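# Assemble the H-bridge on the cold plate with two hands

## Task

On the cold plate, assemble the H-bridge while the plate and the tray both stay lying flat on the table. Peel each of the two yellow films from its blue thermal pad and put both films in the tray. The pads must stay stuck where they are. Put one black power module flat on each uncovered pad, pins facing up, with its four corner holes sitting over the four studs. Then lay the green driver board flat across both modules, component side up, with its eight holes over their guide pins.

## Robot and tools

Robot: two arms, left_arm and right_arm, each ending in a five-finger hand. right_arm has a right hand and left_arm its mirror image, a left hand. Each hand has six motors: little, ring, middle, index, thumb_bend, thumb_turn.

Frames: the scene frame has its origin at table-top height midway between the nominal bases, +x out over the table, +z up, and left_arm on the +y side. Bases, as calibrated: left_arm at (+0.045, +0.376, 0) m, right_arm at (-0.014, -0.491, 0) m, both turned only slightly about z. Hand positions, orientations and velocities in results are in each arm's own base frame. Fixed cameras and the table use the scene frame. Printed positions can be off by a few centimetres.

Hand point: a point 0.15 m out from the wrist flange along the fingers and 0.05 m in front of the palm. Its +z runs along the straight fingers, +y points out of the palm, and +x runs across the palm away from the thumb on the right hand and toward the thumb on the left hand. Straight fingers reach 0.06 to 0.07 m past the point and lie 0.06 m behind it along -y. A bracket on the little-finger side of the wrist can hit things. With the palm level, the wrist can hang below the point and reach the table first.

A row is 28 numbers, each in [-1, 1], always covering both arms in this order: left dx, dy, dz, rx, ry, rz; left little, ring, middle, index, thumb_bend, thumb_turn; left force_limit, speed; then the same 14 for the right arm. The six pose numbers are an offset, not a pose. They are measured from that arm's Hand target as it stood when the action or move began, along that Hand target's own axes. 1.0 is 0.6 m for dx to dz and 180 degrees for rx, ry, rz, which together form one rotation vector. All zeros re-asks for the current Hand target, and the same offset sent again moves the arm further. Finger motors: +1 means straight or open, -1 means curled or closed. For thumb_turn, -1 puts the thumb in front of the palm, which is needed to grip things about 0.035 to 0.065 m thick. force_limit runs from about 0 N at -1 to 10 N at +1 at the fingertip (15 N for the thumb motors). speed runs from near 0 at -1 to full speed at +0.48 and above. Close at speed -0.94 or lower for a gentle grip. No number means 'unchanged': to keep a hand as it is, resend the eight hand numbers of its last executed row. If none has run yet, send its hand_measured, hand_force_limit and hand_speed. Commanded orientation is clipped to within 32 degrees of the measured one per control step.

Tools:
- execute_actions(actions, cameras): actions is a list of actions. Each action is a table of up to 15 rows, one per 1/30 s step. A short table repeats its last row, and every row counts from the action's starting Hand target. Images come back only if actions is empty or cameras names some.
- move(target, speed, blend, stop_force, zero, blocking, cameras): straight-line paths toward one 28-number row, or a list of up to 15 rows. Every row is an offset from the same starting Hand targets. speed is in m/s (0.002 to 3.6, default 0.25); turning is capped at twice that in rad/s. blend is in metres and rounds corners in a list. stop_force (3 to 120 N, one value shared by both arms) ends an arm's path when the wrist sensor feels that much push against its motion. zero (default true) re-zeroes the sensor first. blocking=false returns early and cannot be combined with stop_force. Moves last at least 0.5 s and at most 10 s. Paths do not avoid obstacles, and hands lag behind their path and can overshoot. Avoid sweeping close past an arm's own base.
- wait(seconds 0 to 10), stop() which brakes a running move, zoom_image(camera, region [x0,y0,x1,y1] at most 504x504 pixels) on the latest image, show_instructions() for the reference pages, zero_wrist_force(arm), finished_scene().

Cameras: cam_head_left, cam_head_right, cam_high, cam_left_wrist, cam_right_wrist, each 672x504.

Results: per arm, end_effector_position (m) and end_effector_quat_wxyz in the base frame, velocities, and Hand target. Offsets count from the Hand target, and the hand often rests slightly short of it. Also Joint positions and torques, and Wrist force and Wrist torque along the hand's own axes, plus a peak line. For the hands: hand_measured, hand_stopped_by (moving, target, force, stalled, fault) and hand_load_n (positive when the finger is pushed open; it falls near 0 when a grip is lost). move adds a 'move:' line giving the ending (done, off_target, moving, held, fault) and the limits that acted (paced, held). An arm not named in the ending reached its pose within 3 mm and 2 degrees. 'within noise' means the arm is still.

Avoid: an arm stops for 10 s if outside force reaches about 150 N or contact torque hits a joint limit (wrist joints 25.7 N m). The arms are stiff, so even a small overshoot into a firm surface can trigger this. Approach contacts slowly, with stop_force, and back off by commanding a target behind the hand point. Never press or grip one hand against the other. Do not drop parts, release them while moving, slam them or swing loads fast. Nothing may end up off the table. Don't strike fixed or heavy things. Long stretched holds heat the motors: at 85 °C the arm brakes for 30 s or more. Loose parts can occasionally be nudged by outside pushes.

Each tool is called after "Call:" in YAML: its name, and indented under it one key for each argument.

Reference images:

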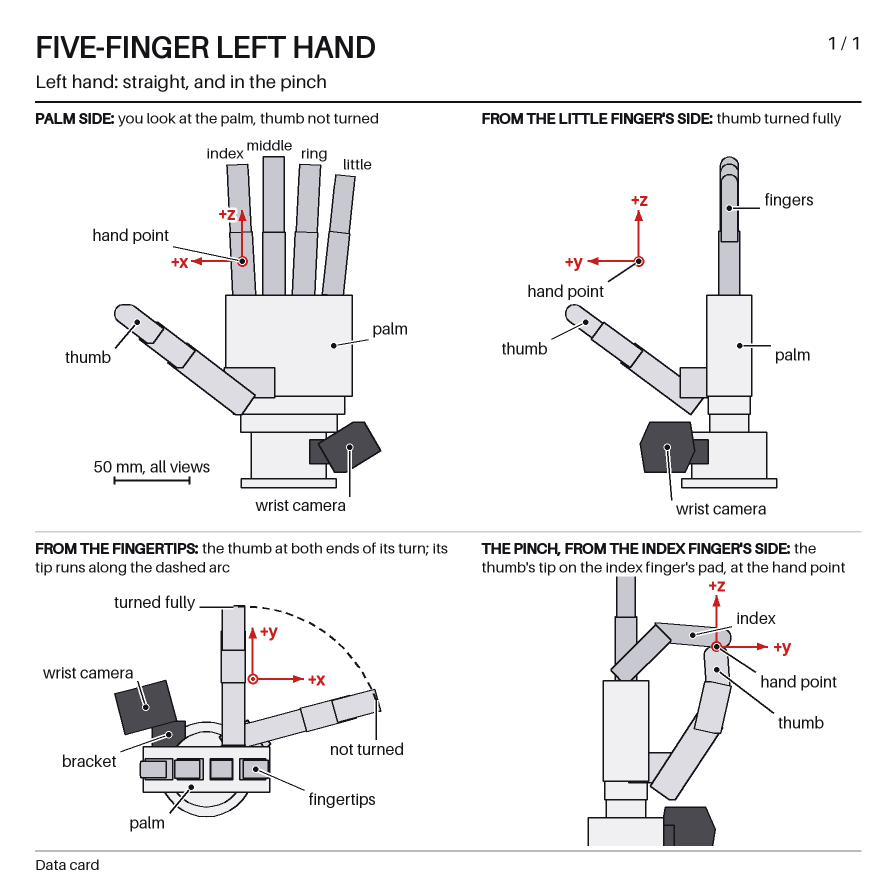

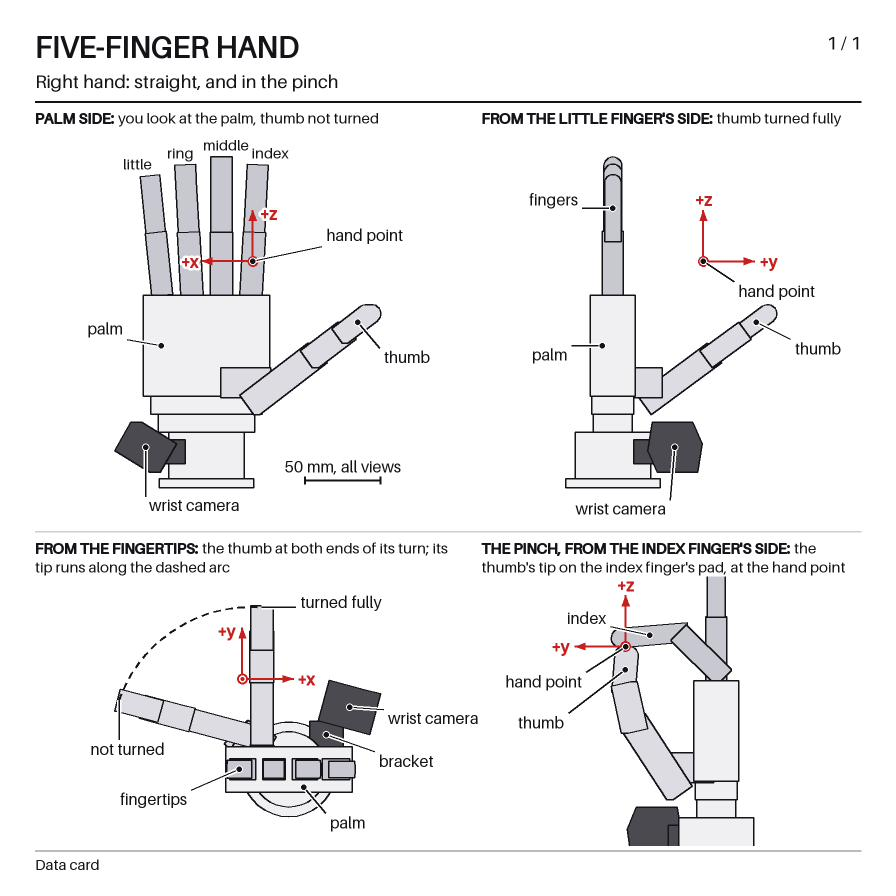

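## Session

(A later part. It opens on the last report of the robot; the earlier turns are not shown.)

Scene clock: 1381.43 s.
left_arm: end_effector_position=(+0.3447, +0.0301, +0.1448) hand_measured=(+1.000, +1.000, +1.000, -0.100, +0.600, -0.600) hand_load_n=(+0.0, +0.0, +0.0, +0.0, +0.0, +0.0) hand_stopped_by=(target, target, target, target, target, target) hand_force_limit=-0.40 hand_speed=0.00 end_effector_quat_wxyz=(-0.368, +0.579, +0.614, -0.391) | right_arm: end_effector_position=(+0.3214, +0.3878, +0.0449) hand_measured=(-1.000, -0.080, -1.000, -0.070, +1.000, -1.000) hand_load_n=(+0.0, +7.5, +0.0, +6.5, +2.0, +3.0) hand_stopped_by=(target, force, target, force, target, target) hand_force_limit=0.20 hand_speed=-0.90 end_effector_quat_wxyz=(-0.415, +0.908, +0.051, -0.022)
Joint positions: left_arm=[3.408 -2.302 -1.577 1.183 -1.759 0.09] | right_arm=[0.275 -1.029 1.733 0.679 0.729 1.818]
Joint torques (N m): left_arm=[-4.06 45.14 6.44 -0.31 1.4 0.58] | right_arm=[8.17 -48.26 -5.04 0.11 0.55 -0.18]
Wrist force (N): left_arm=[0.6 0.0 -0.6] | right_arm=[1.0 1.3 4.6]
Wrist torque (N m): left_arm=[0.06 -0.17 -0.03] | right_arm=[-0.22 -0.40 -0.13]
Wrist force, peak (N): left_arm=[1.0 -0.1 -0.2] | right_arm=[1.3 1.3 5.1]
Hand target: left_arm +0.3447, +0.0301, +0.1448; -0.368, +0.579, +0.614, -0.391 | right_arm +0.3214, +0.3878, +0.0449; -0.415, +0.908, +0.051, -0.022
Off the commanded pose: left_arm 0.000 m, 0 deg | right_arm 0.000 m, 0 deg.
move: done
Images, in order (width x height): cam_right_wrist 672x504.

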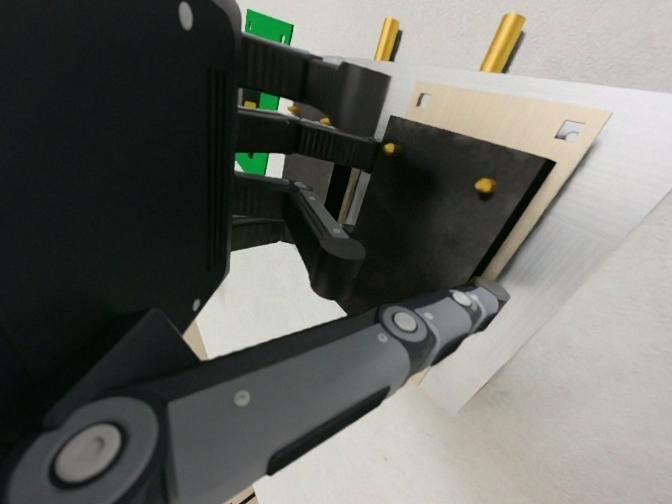

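Call:
move:
  target: [0,0,0,0,0,0,1,1,1,-0.1,0.6,-0.6,-0.4,0, -0.00141,0.00144,0.00088,0,0,0,-1,-0.3,-1,-0.3,1,-1,0.2,-0.9]
  speed: 0.01
  stop_force: 3
  cameras: ["cam_right_wrist"]

Call:
zoom_image:
  camera: "cam_right_wrist"
  region: [550, 115, 590, 150]

Call:
zoom_image:
  camera: "cam_right_wrist"
  region: [400, 80, 440, 115]

Scene clock: 1392.60 s.
left_arm: end_effector_position=(+0.3447, +0.0301, +0.1448) hand_measured=(+1.000, +1.000, +1.000, -0.100, +0.600, -0.600) hand_load_n=(+0.0, -0.5, +0.0, +0.0, +0.0, +0.0) hand_stopped_by=(target, target, target, target, target, target) hand_force_limit=-0.40 hand_speed=0.00 end_effector_quat_wxyz=(-0.368, +0.579, +0.614, -0.391) | right_arm: end_effector_position=(+0.3206, +0.3876, +0.0439) hand_measured=(-1.000, -0.080, -1.000, -0.070, +1.000, -1.000) hand_load_n=(+0.0, +7.5, +0.0, +6.5, +2.5, +3.0) hand_stopped_by=(target, force, target, force, target, target) hand_force_limit=0.20 hand_speed=-0.90 end_effector_quat_wxyz=(-0.415, +0.908, +0.051, -0.022)
Joint positions: left_arm=[3.408 -2.302 -1.577 1.183 -1.759 0.09] | right_arm=[0.275 -1.029 1.737 0.675 0.729 1.818]
Joint torques (N m): left_arm=[-3.65 45.39 6.2 -0.43 1.54 0.42] | right_arm=[-9.17 -48.27 -4.96 0.01 -1.72 -1.36]
Wrist force (N): left_arm=[0.8 -0.1 -0.2] | right_arm=[0.8 1.4 4.4]
Wrist torque (N m): left_arm=[0.02 -0.18 -0.02] | right_arm=[-0.20 -0.36 -0.13]
Wrist force, peak (N): left_arm=[0.9 -0.1 -0.1] | right_arm=[0.9 1.5 5.1]
Hand target: left_arm +0.3447, +0.0301, +0.1448; -0.368, +0.579, +0.614, -0.391 | right_arm +0.3206, +0.3876, +0.0439; -0.415, +0.908, +0.051, -0.022
Off the commanded pose: left_arm 0.000 m, 0 deg | right_arm 0.000 m, 0 deg.
move: done
Images, in order (width x height): cam_right_wrist 672x504.

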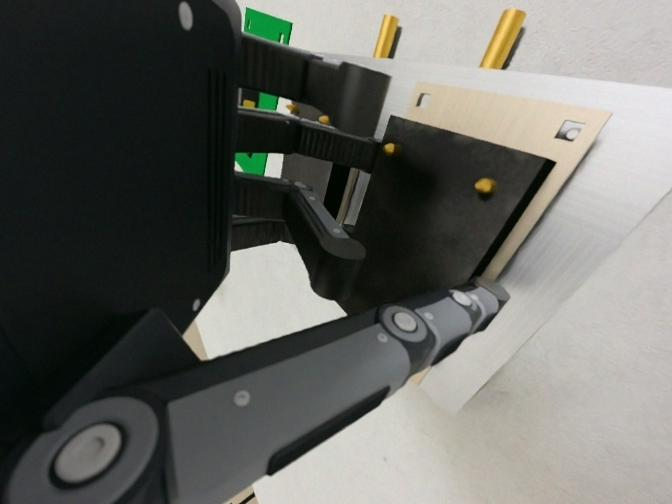

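Scaled by 12.600 from the camera's 672x504 image, which has a finer 960x720 frame.

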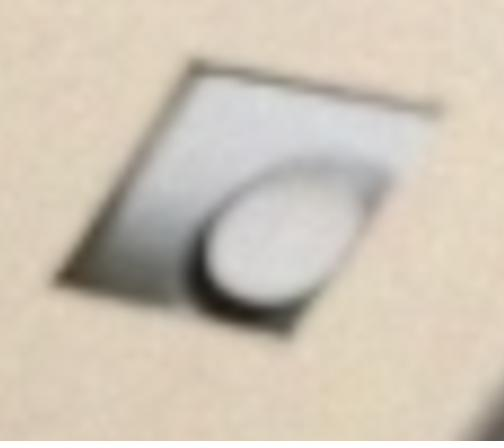

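Scaled by 12.600 from the camera's 672x504 image, which has a finer 960x720 frame.

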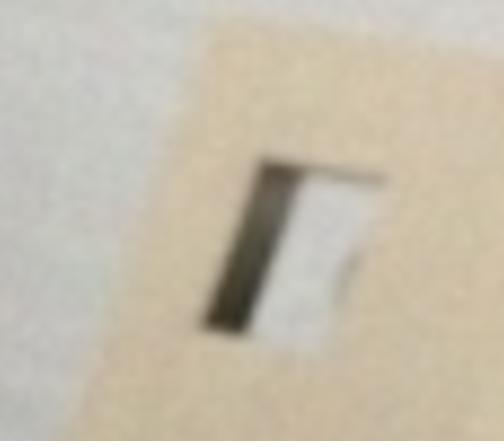

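Call:
move:
  target: [0,0,0,0,0,0,1,1,1,-0.1,0.6,-0.6,-0.4,0, -0.00016,0.00188,0.00139,0,0,0,-1,-0.3,-1,-0.3,1,-1,0.2,-0.9]
  speed: 0.008
  stop_force: 3
  cameras: ["cam_right_wrist"]

Call:
zoom_image:
  camera: "cam_right_wrist"
  region: [550, 115, 590, 150]

Call:
zoom_image:
  camera: "cam_right_wrist"
  region: [400, 80, 440, 115]

Scene clock: 1402.50 s.
left_arm: end_effector_position=(+0.3447, +0.0301, +0.1448) hand_measured=(+1.000, +1.000, +1.000, -0.100, +0.600, -0.600) hand_load_n=(+0.0, +0.0, +0.0, +0.0, +0.0, -0.5) hand_stopped_by=(target, target, target, target, target, target) hand_force_limit=-0.40 hand_speed=0.00 end_effector_quat_wxyz=(-0.368, +0.579, +0.614, -0.391) | right_arm: end_effector_position=(+0.3205, +0.3874, +0.0425) hand_measured=(-1.000, -0.080, -1.000, -0.070, +1.000, -1.000) hand_load_n=(+0.0, +7.5, +0.0, +6.5, +2.0, +3.5) hand_stopped_by=(target, force, target, force, target, target) hand_force_limit=0.20 hand_speed=-0.90 end_effector_quat_wxyz=(-0.415, +0.908, +0.051, -0.022)
Joint positions: left_arm=[3.408 -2.302 -1.577 1.183 -1.759 0.09] | right_arm=[0.274 -1.027 1.738 0.672 0.729 1.817]
Joint torques (N m): left_arm=[-3.9 44.9 5.18 -0.22 1.56 0.39] | right_arm=[-8.91 -30.06 -5.19 0.02 -3.63 -1.4]
Wrist force (N): left_arm=[0.6 0.1 -0.3] | right_arm=[0.8 1.2 4.7]
Wrist torque (N m): left_arm=[0.06 -0.15 -0.04] | right_arm=[-0.24 -0.37 -0.11]
Wrist force, peak (N): left_arm=[1.0 0.1 -0.3] | right_arm=[1.1 1.6 5.2]
Hand target: left_arm +0.3447, +0.0301, +0.1448; -0.368, +0.579, +0.614, -0.391 | right_arm +0.3205, +0.3874, +0.0425; -0.415, +0.908, +0.051, -0.022
Off the commanded pose: left_arm 0.000 m, 0 deg | right_arm 0.000 m, 0 deg.
move: done
Images, in order (width x height): cam_right_wrist 672x504.

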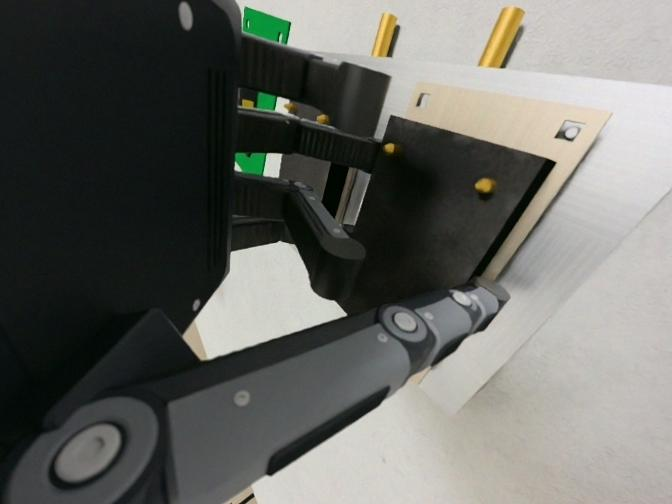

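Scaled by 12.600 from the camera's 672x504 image, which has a finer 960x720 frame.

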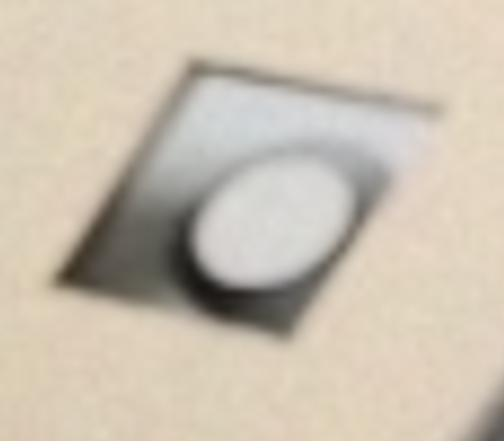

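Scaled by 12.600 from the camera's 672x504 image, which has a finer 960x720 frame.

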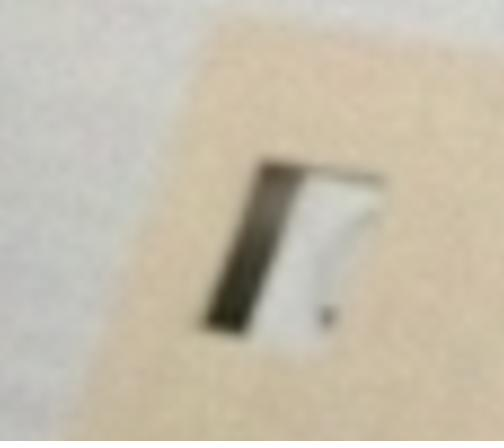

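Call:
wait:
  seconds: 0.1
  cameras: ["all"]

Call:
zoom_image:
  camera: "cam_head_right"
  region: [340, 390, 460, 480]

Call:
zoom_image:
  camera: "cam_head_left"
  region: [340, 390, 460, 480]

Scene clock: 1429.93 s.
left_arm: end_effector_position=(+0.3447, +0.0301, +0.1448) hand_measured=(+1.000, +1.000, +1.000, -0.100, +0.600, -0.600) hand_load_n=(+0.0, +0.0, +0.0, +0.0, +0.0, +0.0) hand_stopped_by=(target, target, target, target, target, target) hand_force_limit=-0.40 hand_speed=0.00 end_effector_quat_wxyz=(-0.368, +0.579, +0.614, -0.391) | right_arm: end_effector_position=(+0.3205, +0.3874, +0.0425) hand_measured=(-1.000, -0.080, -1.000, -0.070, +1.000, -1.000) hand_load_n=(+0.0, +7.5, +0.0, +6.5, +2.5, +3.0) hand_stopped_by=(target, force, target, force, target, target) hand_force_limit=0.20 hand_speed=-0.90 end_effector_quat_wxyz=(-0.415, +0.908, +0.051, -0.022)
Joint positions: left_arm=[3.408 -2.302 -1.577 1.183 -1.759 0.09] | right_arm=[0.274 -1.027 1.738 0.672 0.729 1.817]
Joint torques (N m): left_arm=[-4.25 44.76 5.59 -0.4 1.38 0.79] | right_arm=[-6.79 -30.36 -5.26 0.14 -3.72 -1.12]
Wrist force (N): left_arm=[0.5 -0.1 -0.3] | right_arm=[0.8 1.1 4.6]
Wrist torque (N m): left_arm=[0.03 -0.13 -0.04] | right_arm=[-0.25 -0.38 -0.12]
Wrist force, peak (N): left_arm=[0.9 0.1 -0.5] | right_arm=[1.1 1.2 5.2]
Hand target: left_arm +0.3447, +0.0301, +0.1448; -0.368, +0.579, +0.614, -0.391 | right_arm +0.3205, +0.3874, +0.0425; -0.415, +0.908, +0.051, -0.022
Off the commanded pose: left_arm 0.000 m, 0 deg | right_arm 0.000 m, 0 deg.
wait: 0.10 s; at rest from the start

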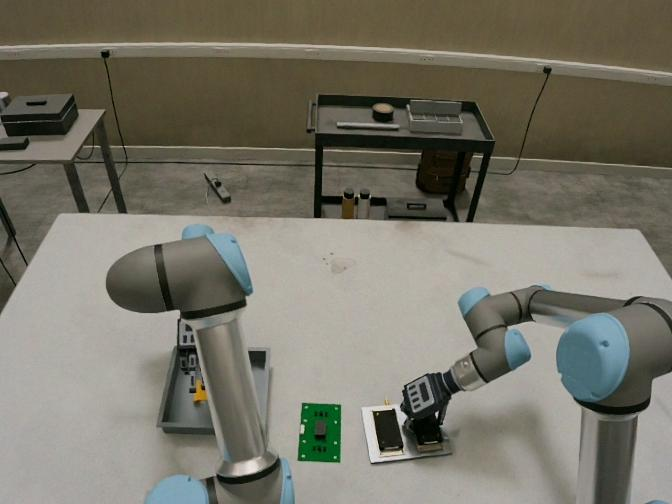

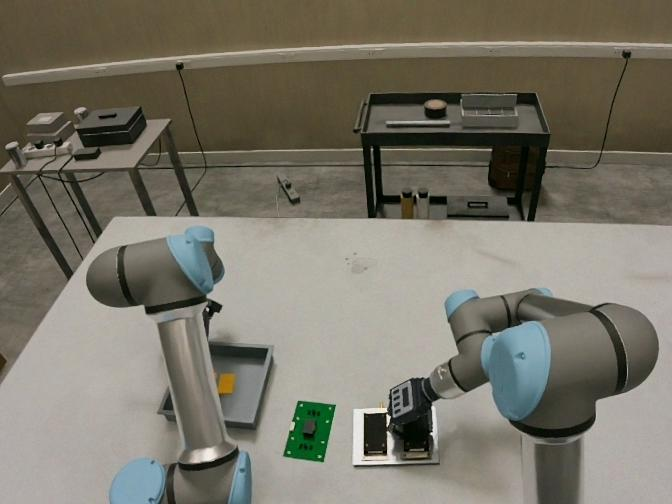

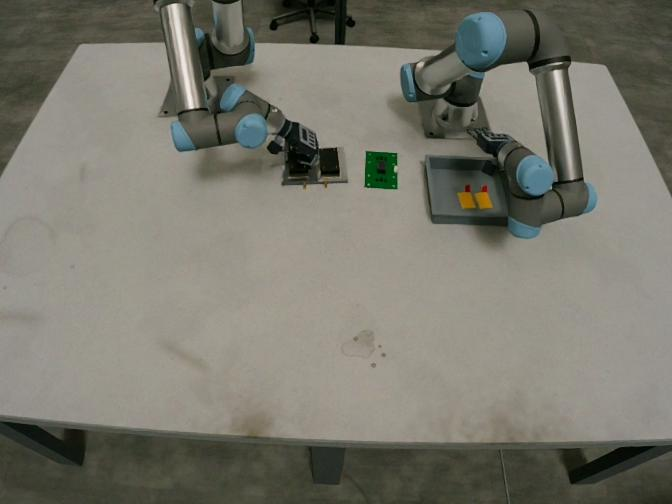

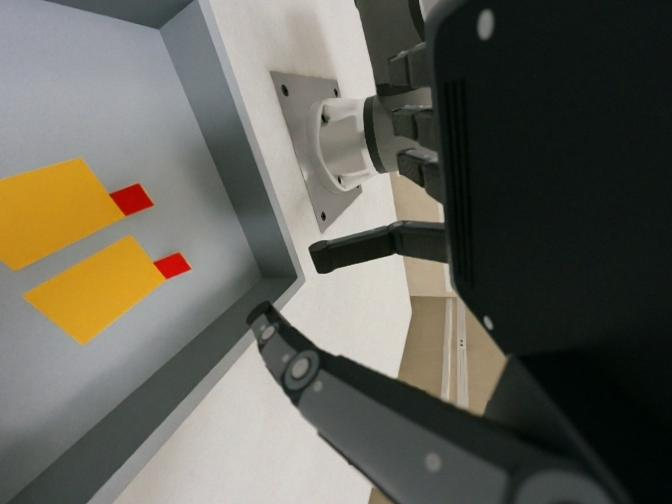

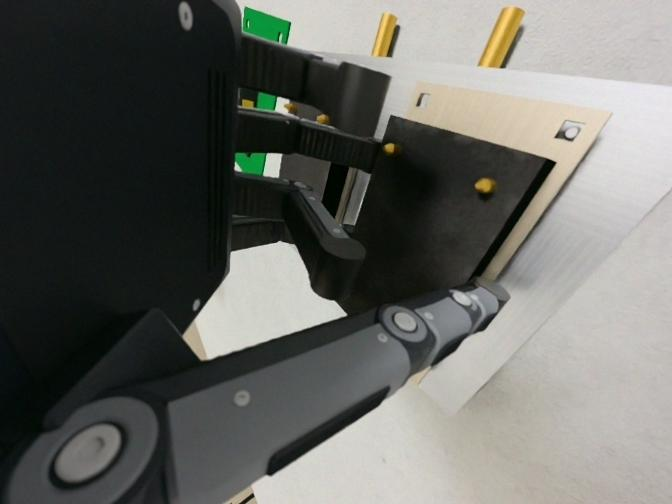

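Scaled by 4.200 from the camera's 672x504 image, which has a finer 960x720 frame.

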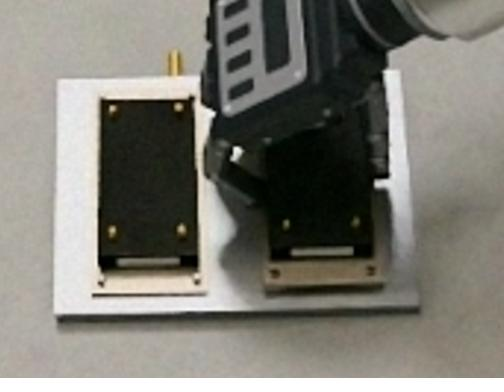

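Scaled by 4.200 from the camera's 672x504 image, which has a finer 960x720 frame.

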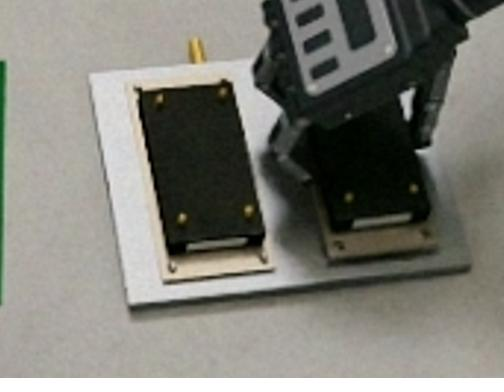

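Call:
zoom_image:
  camera: "cam_head_right"
  region: [410, 438, 450, 464]

Call:
zoom_image:
  camera: "cam_head_left"
  region: [398, 444, 438, 470]

Call:
zoom_image:
  camera: "cam_right_wrist"
  region: [412, 90, 436, 110]

Scaled by 12.600 from the camera's 672x504 image, which has a finer 960x720 frame.

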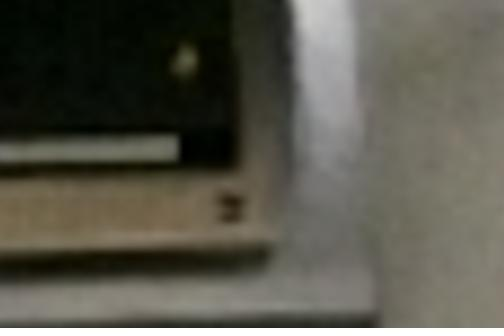

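Scaled by 12.600 from the camera's 672x504 image, which has a finer 960x720 frame.

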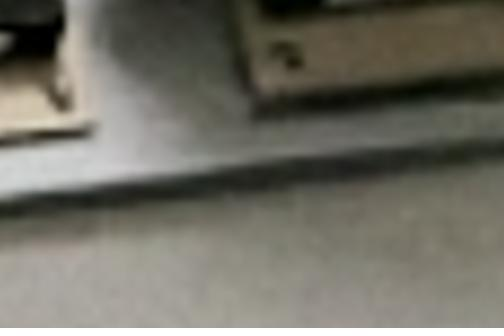

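Scaled by 21.000 from the camera's 672x504 image, which has a finer 960x720 frame.

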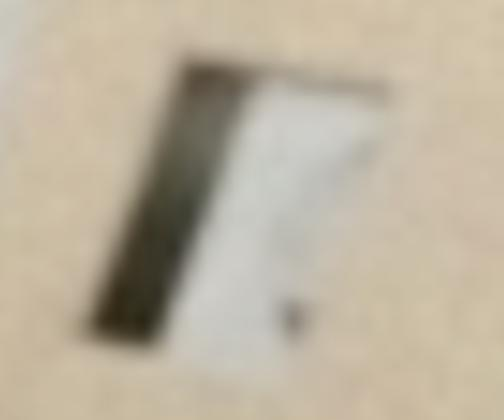

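Call:
move:
  target: [0,0,0,0,0,0,1,1,1,-0.1,0.6,-0.6,-0.4,0, 0,0.00126,0.00109,0,0,0,-1,-0.3,-1,-0.3,1,-1,0.2,-0.9]
  speed: 0.006
  stop_force: 3
  cameras: ["cam_right_wrist"]

Call:
zoom_image:
  camera: "cam_right_wrist"
  region: [550, 115, 590, 150]

Call:
zoom_image:
  camera: "cam_right_wrist"
  region: [412, 90, 436, 110]

Scene clock: 1451.07 s.
left_arm: end_effector_position=(+0.3447, +0.0301, +0.1448) hand_measured=(+1.000, +1.000, +1.000, -0.100, +0.600, -0.600) hand_load_n=(+0.0, +0.0, +0.0, +0.0, +0.0, +0.0) hand_stopped_by=(target, target, target, target, target, target) hand_force_limit=-0.40 hand_speed=0.00 end_effector_quat_wxyz=(-0.368, +0.579, +0.614, -0.391) | right_arm: end_effector_position=(+0.3205, +0.3874, +0.0415) hand_measured=(-1.000, -0.080, -1.000, -0.070, +1.000, -1.000) hand_load_n=(+0.0, +7.5, +0.0, +6.5, +2.0, +3.0) hand_stopped_by=(target, force, target, force, target, target) hand_force_limit=0.20 hand_speed=-0.90 end_effector_quat_wxyz=(-0.415, +0.908, +0.051, -0.022)
Joint positions: left_arm=[3.408 -2.302 -1.577 1.183 -1.759 0.09] | right_arm=[0.274 -1.026 1.739 0.67 0.729 1.817]
Joint torques (N m): left_arm=[-3.58 46.14 5.67 -0.34 1.52 0.6] | right_arm=[-5.43 -30.53 -4.96 0.03 -3.64 -1.11]
Wrist force (N): left_arm=[0.5 0.0 -0.2] | right_arm=[0.9 1.6 4.7]
Wrist torque (N m): left_arm=[0.04 -0.14 -0.03] | right_arm=[-0.18 -0.39 -0.09]
Wrist force, peak (N): left_arm=[1.0 0.0 -0.3] | right_arm=[1.4 1.4 5.0]
Hand target: left_arm +0.3447, +0.0301, +0.1448; -0.368, +0.579, +0.614, -0.391 | right_arm +0.3205, +0.3874, +0.0415; -0.415, +0.908, +0.051, -0.022
Off the commanded pose: left_arm 0.000 m, 0 deg | right_arm 0.000 m, 0 deg.
move: done
Images, in order (width x height): cam_right_wrist 672x504.

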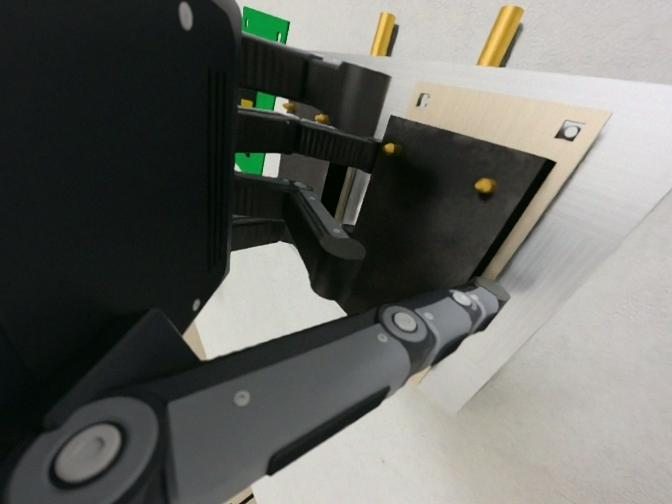

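Scaled by 12.600 from the camera's 672x504 image, which has a finer 960x720 frame.

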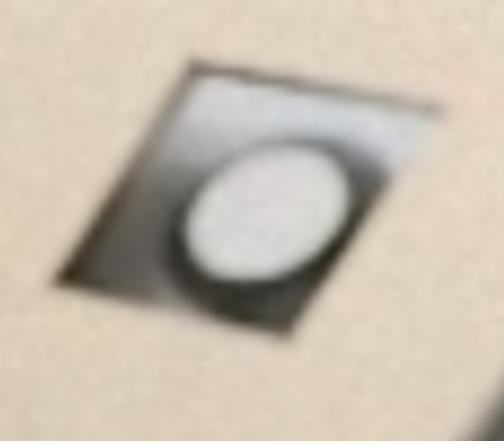

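Scaled by 21.000 from the camera's 672x504 image, which has a finer 960x720 frame.

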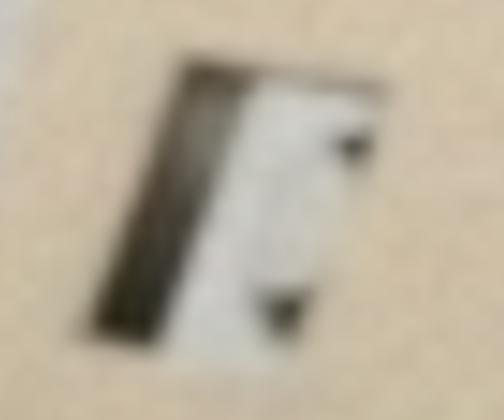

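Call:
move:
  target: [0,0,0,0,0,0,1,1,1,-0.1,0.6,-0.6,-0.4,0, 0,0.00126,0.00109,0,0,0,-1,-0.3,-1,-0.3,1,-1,0.2,-0.9]
  speed: 0.006
  stop_force: 3
  cameras: ["cam_right_wrist"]

Call:
zoom_image:
  camera: "cam_right_wrist"
  region: [550, 115, 590, 150]

Call:
zoom_image:
  camera: "cam_right_wrist"
  region: [412, 90, 436, 110]

Scene clock: 1469.87 s.
left_arm: end_effector_position=(+0.3447, +0.0301, +0.1448) hand_measured=(+1.000, +1.000, +1.000, -0.100, +0.600, -0.600) hand_load_n=(+0.0, +0.0, -0.5, +0.0, +0.0, +0.0) hand_stopped_by=(target, target, target, target, target, target) hand_force_limit=-0.40 hand_speed=0.00 end_effector_quat_wxyz=(-0.368, +0.579, +0.614, -0.391) | right_arm: end_effector_position=(+0.3205, +0.3874, +0.0405) hand_measured=(-1.000, -0.080, -1.000, -0.070, +1.000, -1.000) hand_load_n=(+0.0, +7.5, +0.0, +6.5, +2.0, +3.5) hand_stopped_by=(target, force, target, force, target, target) hand_force_limit=0.20 hand_speed=-0.90 end_effector_quat_wxyz=(-0.415, +0.908, +0.051, -0.022)
Joint positions: left_arm=[3.408 -2.302 -1.577 1.183 -1.759 0.09] | right_arm=[0.274 -1.024 1.739 0.668 0.729 1.817]
Joint torques (N m): left_arm=[-4.03 44.42 6.1 -0.28 1.38 0.53] | right_arm=[-8.89 -30.27 -4.44 0.09 -3.69 -1.35]
Wrist force (N): left_arm=[0.5 0.2 -0.2] | right_arm=[1.3 1.3 4.7]
Wrist torque (N m): left_arm=[0.06 -0.14 -0.04] | right_arm=[-0.23 -0.44 -0.09]
Wrist force, peak (N): left_arm=[0.9 -0.2 -0.5] | right_arm=[1.2 1.2 5.4]
Hand target: left_arm +0.3447, +0.0301, +0.1448; -0.368, +0.579, +0.614, -0.391 | right_arm +0.3205, +0.3874, +0.0405; -0.415, +0.908, +0.051, -0.022
Off the commanded pose: left_arm 0.000 m, 0 deg | right_arm 0.000 m, 0 deg.
move: done
Images, in order (width x height): cam_right_wrist 672x504.

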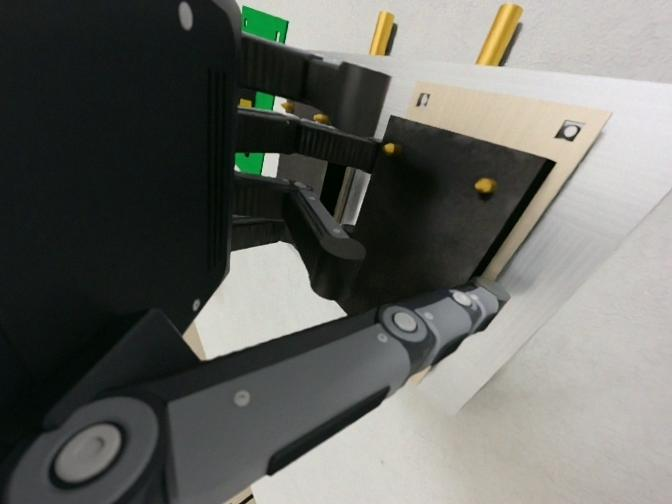

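Scaled by 12.600 from the camera's 672x504 image, which has a finer 960x720 frame.

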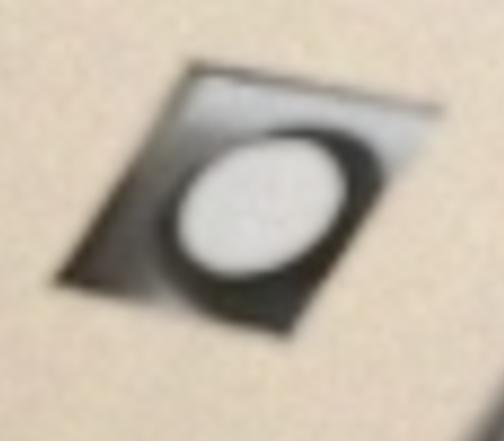

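Scaled by 21.000 from the camera's 672x504 image, which has a finer 960x720 frame.

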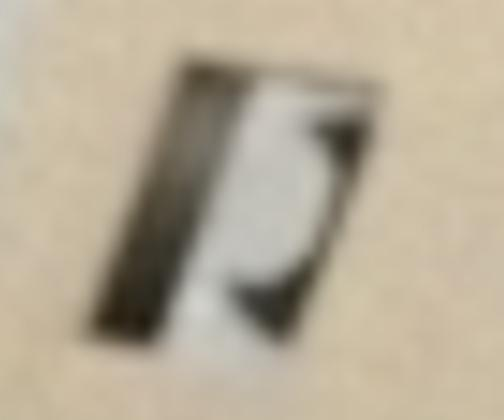

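Call:
move:
  target: [0,0,0,0,0,0,1,1,1,-0.1,0.6,-0.6,-0.4,0, 0.00017,0.00386,0.00318,0,0,0,-1,-0.3,-1,-0.3,1,-1,0.2,-0.9]
  speed: 0.006
  stop_force: 3.5
  cameras: ["cam_right_wrist"]

Call:
zoom_image:
  camera: "cam_right_wrist"
  region: [550, 115, 590, 150]

Call:
zoom_image:
  camera: "cam_right_wrist"
  region: [412, 90, 436, 110]

Scene clock: 1479.70 s.
left_arm: end_effector_position=(+0.3447, +0.0301, +0.1448) hand_measured=(+1.000, +1.000, +1.000, -0.100, +0.600, -0.600) hand_load_n=(+0.0, +0.0, +0.0, +0.0, +0.0, +0.0) hand_stopped_by=(target, target, target, target, target, target) hand_force_limit=-0.40 hand_speed=0.00 end_effector_quat_wxyz=(-0.368, +0.579, +0.614, -0.391) | right_arm: end_effector_position=(+0.3206, +0.3874, +0.0375) hand_measured=(-1.000, -0.080, -1.000, -0.070, +1.000, -1.000) hand_load_n=(+0.0, +7.0, +0.0, +6.5, +2.0, +3.5) hand_stopped_by=(target, force, target, force, target, target) hand_force_limit=0.20 hand_speed=-0.90 end_effector_quat_wxyz=(-0.415, +0.908, +0.051, -0.022)
Joint positions: left_arm=[3.408 -2.302 -1.577 1.183 -1.759 0.09] | right_arm=[0.274 -1.019 1.741 0.661 0.729 1.817]
Joint torques (N m): left_arm=[-4.12 45.6 5.9 -0.14 1.47 0.62] | right_arm=[-9.03 -30.76 -4.56 0.07 -3.86 -1.47]
Wrist force (N): left_arm=[0.6 -0.1 0.0] | right_arm=[0.7 1.4 4.9]
Wrist torque (N m): left_arm=[0.02 -0.14 -0.02] | right_arm=[-0.21 -0.36 -0.10]
Wrist force, peak (N): left_arm=[0.9 0.1 -0.4] | right_arm=[1.2 1.5 5.1]
Hand target: left_arm +0.3447, +0.0301, +0.1448; -0.368, +0.579, +0.614, -0.391 | right_arm +0.3206, +0.3874, +0.0375; -0.415, +0.908, +0.051, -0.022
Off the commanded pose: left_arm 0.000 m, 0 deg | right_arm 0.000 m, 0 deg.
move: done
Images, in order (width x height): cam_right_wrist 672x504.

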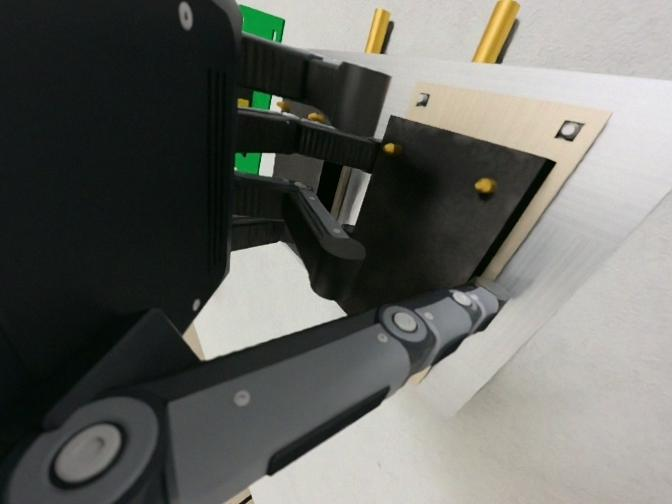

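Scaled by 12.600 from the camera's 672x504 image, which has a finer 960x720 frame.

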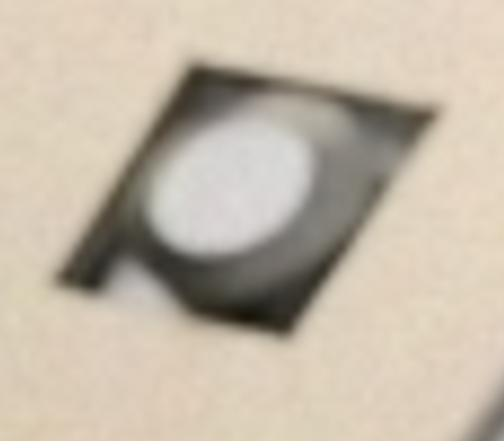

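Scaled by 21.000 from the camera's 672x504 image, which has a finer 960x720 frame.

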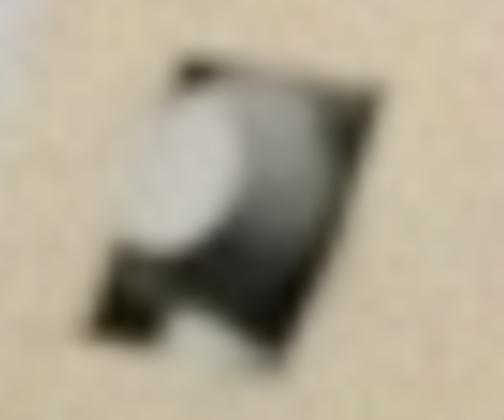

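Call:
move:
  target: [0,0,0,0,0,0,1,1,1,-0.1,0.6,-0.6,-0.4,0, 0,0.00467,0.00403,0,0,0,-1,-0.3,-1,-0.3,1,-1,0.2,-0.9]
  speed: 0.006
  stop_force: 4
  cameras: ["cam_right_wrist"]

Call:
zoom_image:
  camera: "cam_right_wrist"
  region: [550, 115, 590, 150]

Call:
zoom_image:
  camera: "cam_right_wrist"
  region: [412, 90, 436, 110]

Scene clock: 1484.90 s.
left_arm: end_effector_position=(+0.3447, +0.0301, +0.1448) hand_measured=(+1.000, +1.000, +1.000, -0.100, +0.600, -0.600) hand_load_n=(+0.0, +0.0, +0.0, +0.0, +0.0, +0.0) hand_stopped_by=(target, target, target, target, target, target) hand_force_limit=-0.40 hand_speed=0.00 end_effector_quat_wxyz=(-0.368, +0.579, +0.614, -0.391) | right_arm: end_effector_position=(+0.3206, +0.3874, +0.0353) hand_measured=(-1.000, -0.080, -1.000, -0.070, +1.000, -1.000) hand_load_n=(+0.0, +8.0, +0.0, +5.5, +2.0, +2.5) hand_stopped_by=(target, force, target, force, target, target) hand_force_limit=0.20 hand_speed=-0.90 end_effector_quat_wxyz=(-0.415, +0.908, +0.051, -0.022)
Joint positions: left_arm=[3.408 -2.302 -1.577 1.183 -1.759 0.09] | right_arm=[0.274 -1.016 1.742 0.657 0.729 1.817]
Joint torques (N m): left_arm=[-4.05 45.94 5.56 -0.25 1.33 0.78] | right_arm=[-7.34 -46.32 -24.28 4.15 1.25 -1.34]
Wrist force (N): left_arm=[0.5 0.1 -0.2] | right_arm=[1.7 -2.3 2.0]
Wrist torque (N m): left_arm=[0.05 -0.14 -0.04] | right_arm=[-0.41 -0.45 -0.05]
Wrist force, peak (N): left_arm=[1.0 0.1 -0.3] | right_arm=[1.6 -6.8 -0.8]
Hand target: left_arm +0.3447, +0.0301, +0.1448; -0.368, +0.579, +0.614, -0.391 | right_arm +0.3206, +0.3874, +0.0353; -0.415, +0.908, +0.051, -0.022 (not the last commanded pose)
Off the commanded pose: left_arm 0.000 m, 0 deg | right_arm 0.002 m, 0 deg.
move: contact (right_arm)
Images, in order (width x height): cam_right_wrist 672x504.

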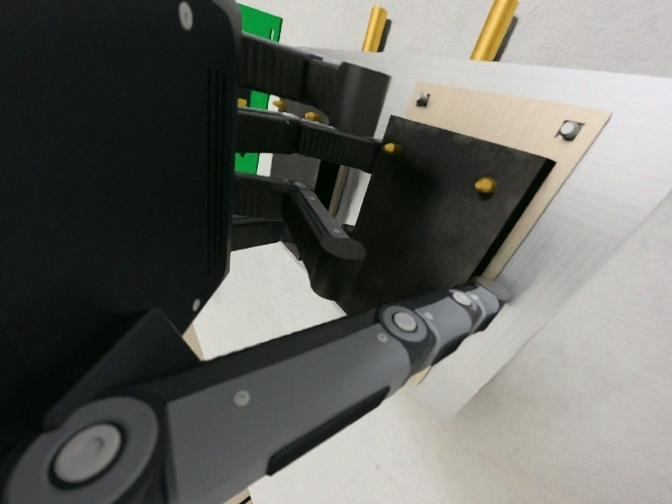

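Scaled by 12.600 from the camera's 672x504 image, which has a finer 960x720 frame.

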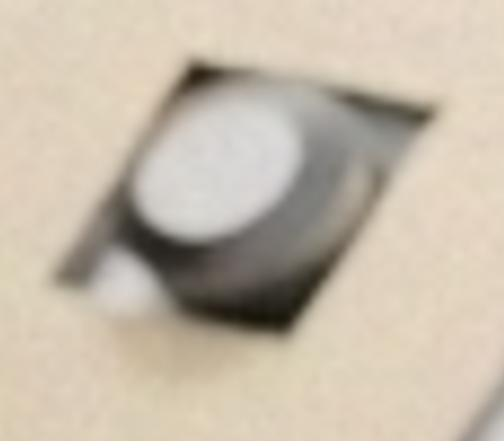

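Scaled by 21.000 from the camera's 672x504 image, which has a finer 960x720 frame.

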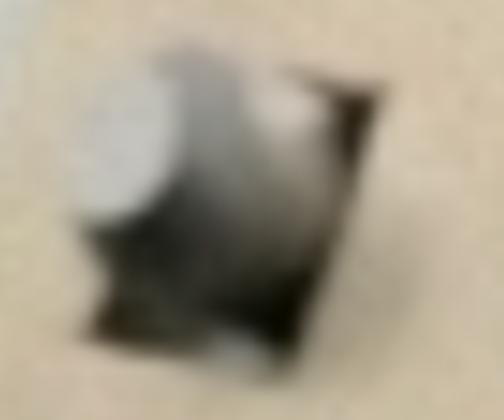

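Call:
move:
  target: [0,0,0,0,0,0,1,1,1,-0.1,0.6,-0.6,-0.4,0, 0,0.00189,0.00163,0,0,0,-1,-0.3,-1,-0.3,1,-1,0.2,-0.9]
  speed: 0.004
  stop_force: 5
  cameras: ["cam_right_wrist", "cam_head_right"]

Call:
zoom_image:
  camera: "cam_right_wrist"
  region: [550, 115, 590, 150]

Call:
zoom_image:
  camera: "cam_head_right"
  region: [340, 390, 460, 480]

Scene clock: 1491.60 s.
left_arm: end_effector_position=(+0.3447, +0.0301, +0.1448) hand_measured=(+1.000, +1.000, +1.000, -0.100, +0.600, -0.600) hand_load_n=(+0.0, +0.0, +0.0, +0.0, +0.0, +0.0) hand_stopped_by=(target, target, target, target, target, target) hand_force_limit=-0.40 hand_speed=0.00 end_effector_quat_wxyz=(-0.368, +0.579, +0.614, -0.391) | right_arm: end_effector_position=(+0.3207, +0.3874, +0.0351) hand_measured=(-1.000, -0.080, -1.000, -0.070, +1.000, -1.000) hand_load_n=(+0.0, +7.5, +0.0, +5.5, +2.0, +2.5) hand_stopped_by=(target, force, target, force, target, target) hand_force_limit=0.20 hand_speed=-0.90 end_effector_quat_wxyz=(-0.415, +0.908, +0.051, -0.022)
Joint positions: left_arm=[3.408 -2.302 -1.577 1.183 -1.759 0.09] | right_arm=[0.274 -1.015 1.742 0.656 0.729 1.817]
Joint torques (N m): left_arm=[-4.09 45.37 6.25 -0.39 1.48 0.56] | right_arm=[-0.7 -45.3 -15.7 3.52 0.68 -0.99]
Wrist force (N): left_arm=[0.5 -0.2 -0.4] | right_arm=[0.1 -6.4 -1.1]
Wrist torque (N m): left_arm=[0.02 -0.15 -0.02] | right_arm=[-0.67 -0.38 -0.09]
Wrist force, peak (N): left_arm=[0.8 0.0 -0.6] | right_arm=[-0.3 -9.4 -2.4]
Hand target: left_arm +0.3447, +0.0301, +0.1448; -0.368, +0.579, +0.614, -0.391 | right_arm +0.3207, +0.3874, +0.0351; -0.415, +0.908, +0.051, -0.022 (not the last commanded pose)
Off the commanded pose: left_arm 0.000 m, 0 deg | right_arm 0.001 m, 0 deg.
move: contact (right_arm)
Images, in order (width x height): cam_head_right 672x504, cam_right_wrist 672x504.

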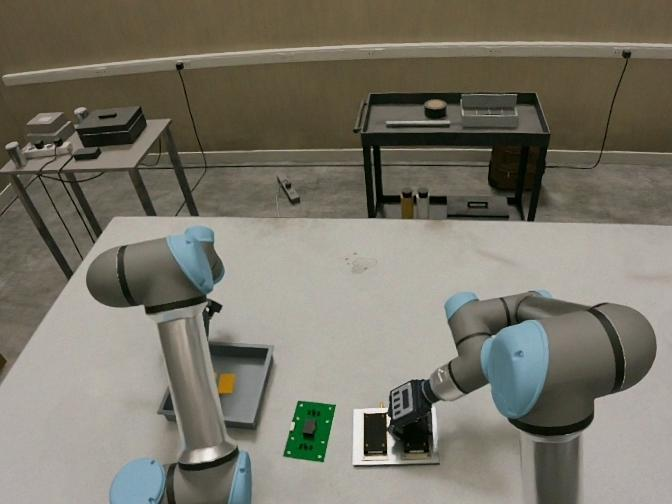

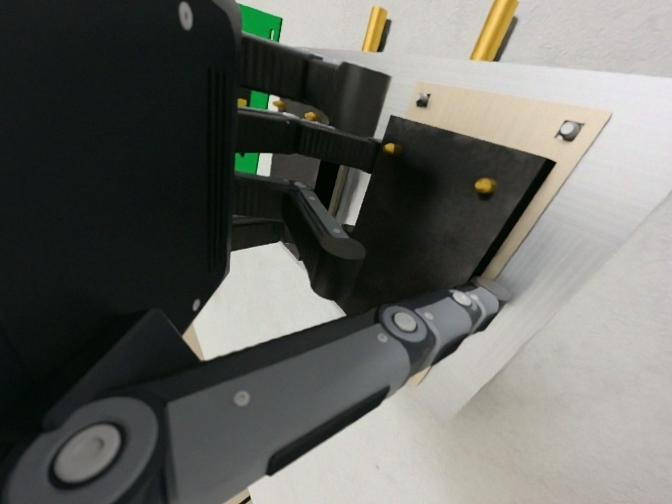

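Scaled by 12.600 from the camera's 672x504 image, which has a finer 960x720 frame.

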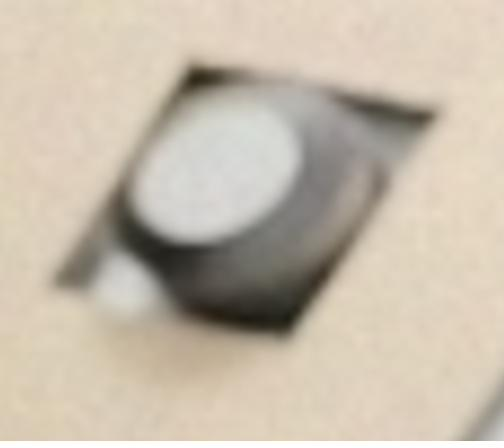

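Scaled by 4.200 from the camera's 672x504 image, which has a finer 960x720 frame.

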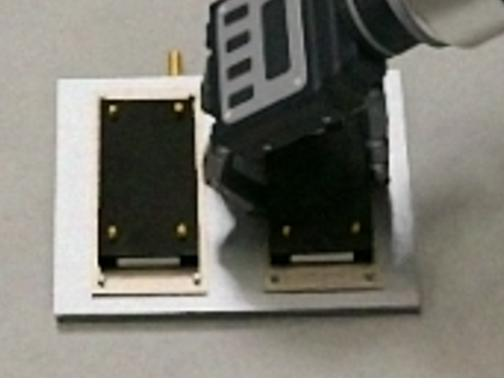

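Call:
move:
  target:
    - [0,0,0,0,0,0,1,1,1,-0.1,0.6,-0.6,-0.4,0, 0,-0.00076,-0.00065,0,0,0,-1,-0.3,-1,-0.3,1,-1,0.2,-0.9]
    - [0,0,0,0,0,0,1,1,1,-0.1,0.6,-0.6,-0.4,0, 0,-0.00076,-0.00065,0,0,0,-1,0.12,-1,0.12,1,-1,0.2,-0.8]
  speed: 0.01
  cameras: ["cam_right_wrist", "cam_head_right"]

Scene clock: 1496.20 s.
left_arm: end_effector_position=(+0.3447, +0.0301, +0.1448) hand_measured=(+1.000, +1.000, +1.000, -0.100, +0.600, -0.600) hand_load_n=(+0.0, +0.0, +0.0, +0.0, +0.0, +0.0) hand_stopped_by=(target, target, target, target, target, target) hand_force_limit=-0.40 hand_speed=0.00 end_effector_quat_wxyz=(-0.368, +0.579, +0.614, -0.391) | right_arm: end_effector_position=(+0.3207, +0.3874, +0.0357) hand_measured=(-1.000, +0.120, -1.000, +0.120, +1.000, -1.000) hand_load_n=(+0.0, +0.0, +0.0, +0.0, +0.5, +2.0) hand_stopped_by=(target, target, target, target, target, target) hand_force_limit=0.20 hand_speed=-0.80 end_effector_quat_wxyz=(-0.415, +0.908, +0.051, -0.022)
Joint positions: left_arm=[3.408 -2.302 -1.577 1.183 -1.759 0.09] | right_arm=[0.274 -1.016 1.742 0.658 0.729 1.817]
Joint torques (N m): left_arm=[-3.6 45.61 6.27 -0.28 1.44 0.62] | right_arm=[2.45 -46.45 -25.4 2.28 0.07 0.27]
Wrist force (N): left_arm=[0.6 -0.1 -0.4] | right_arm=[-0.3 -0.3 0.6]
Wrist torque (N m): left_arm=[0.04 -0.16 -0.03] | right_arm=[-0.35 -0.29 -0.05]
Wrist force, peak (N): left_arm=[1.0 0.1 -0.4] | right_arm=[0.1 -6.6 -0.9]
Hand target: left_arm +0.3447, +0.0301, +0.1448; -0.368, +0.579, +0.614, -0.391 | right_arm +0.3207, +0.3874, +0.0357; -0.415, +0.908, +0.051, -0.022
Off the commanded pose: left_arm 0.000 m, 0 deg | right_arm 0.000 m, 0 deg.
move: done
Images, in order (width x height): cam_head_right 672x504, cam_right_wrist 672x504.

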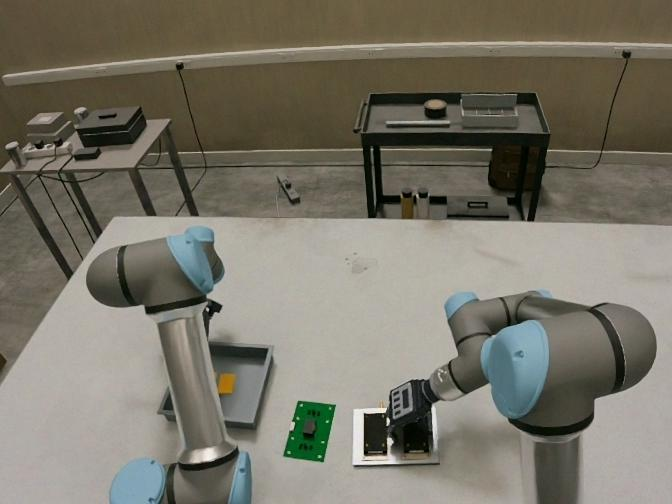

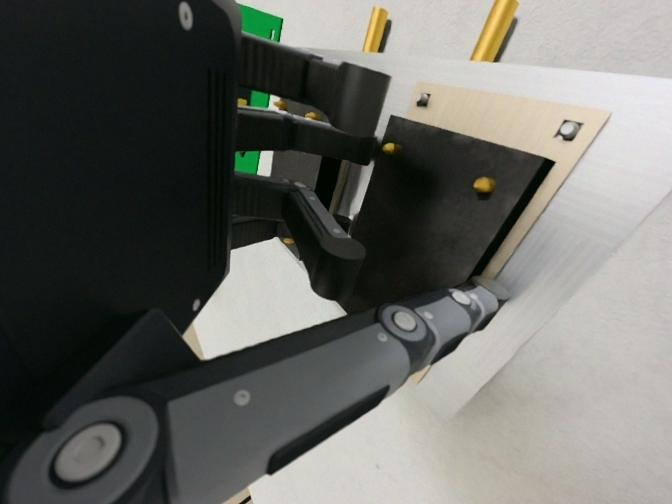

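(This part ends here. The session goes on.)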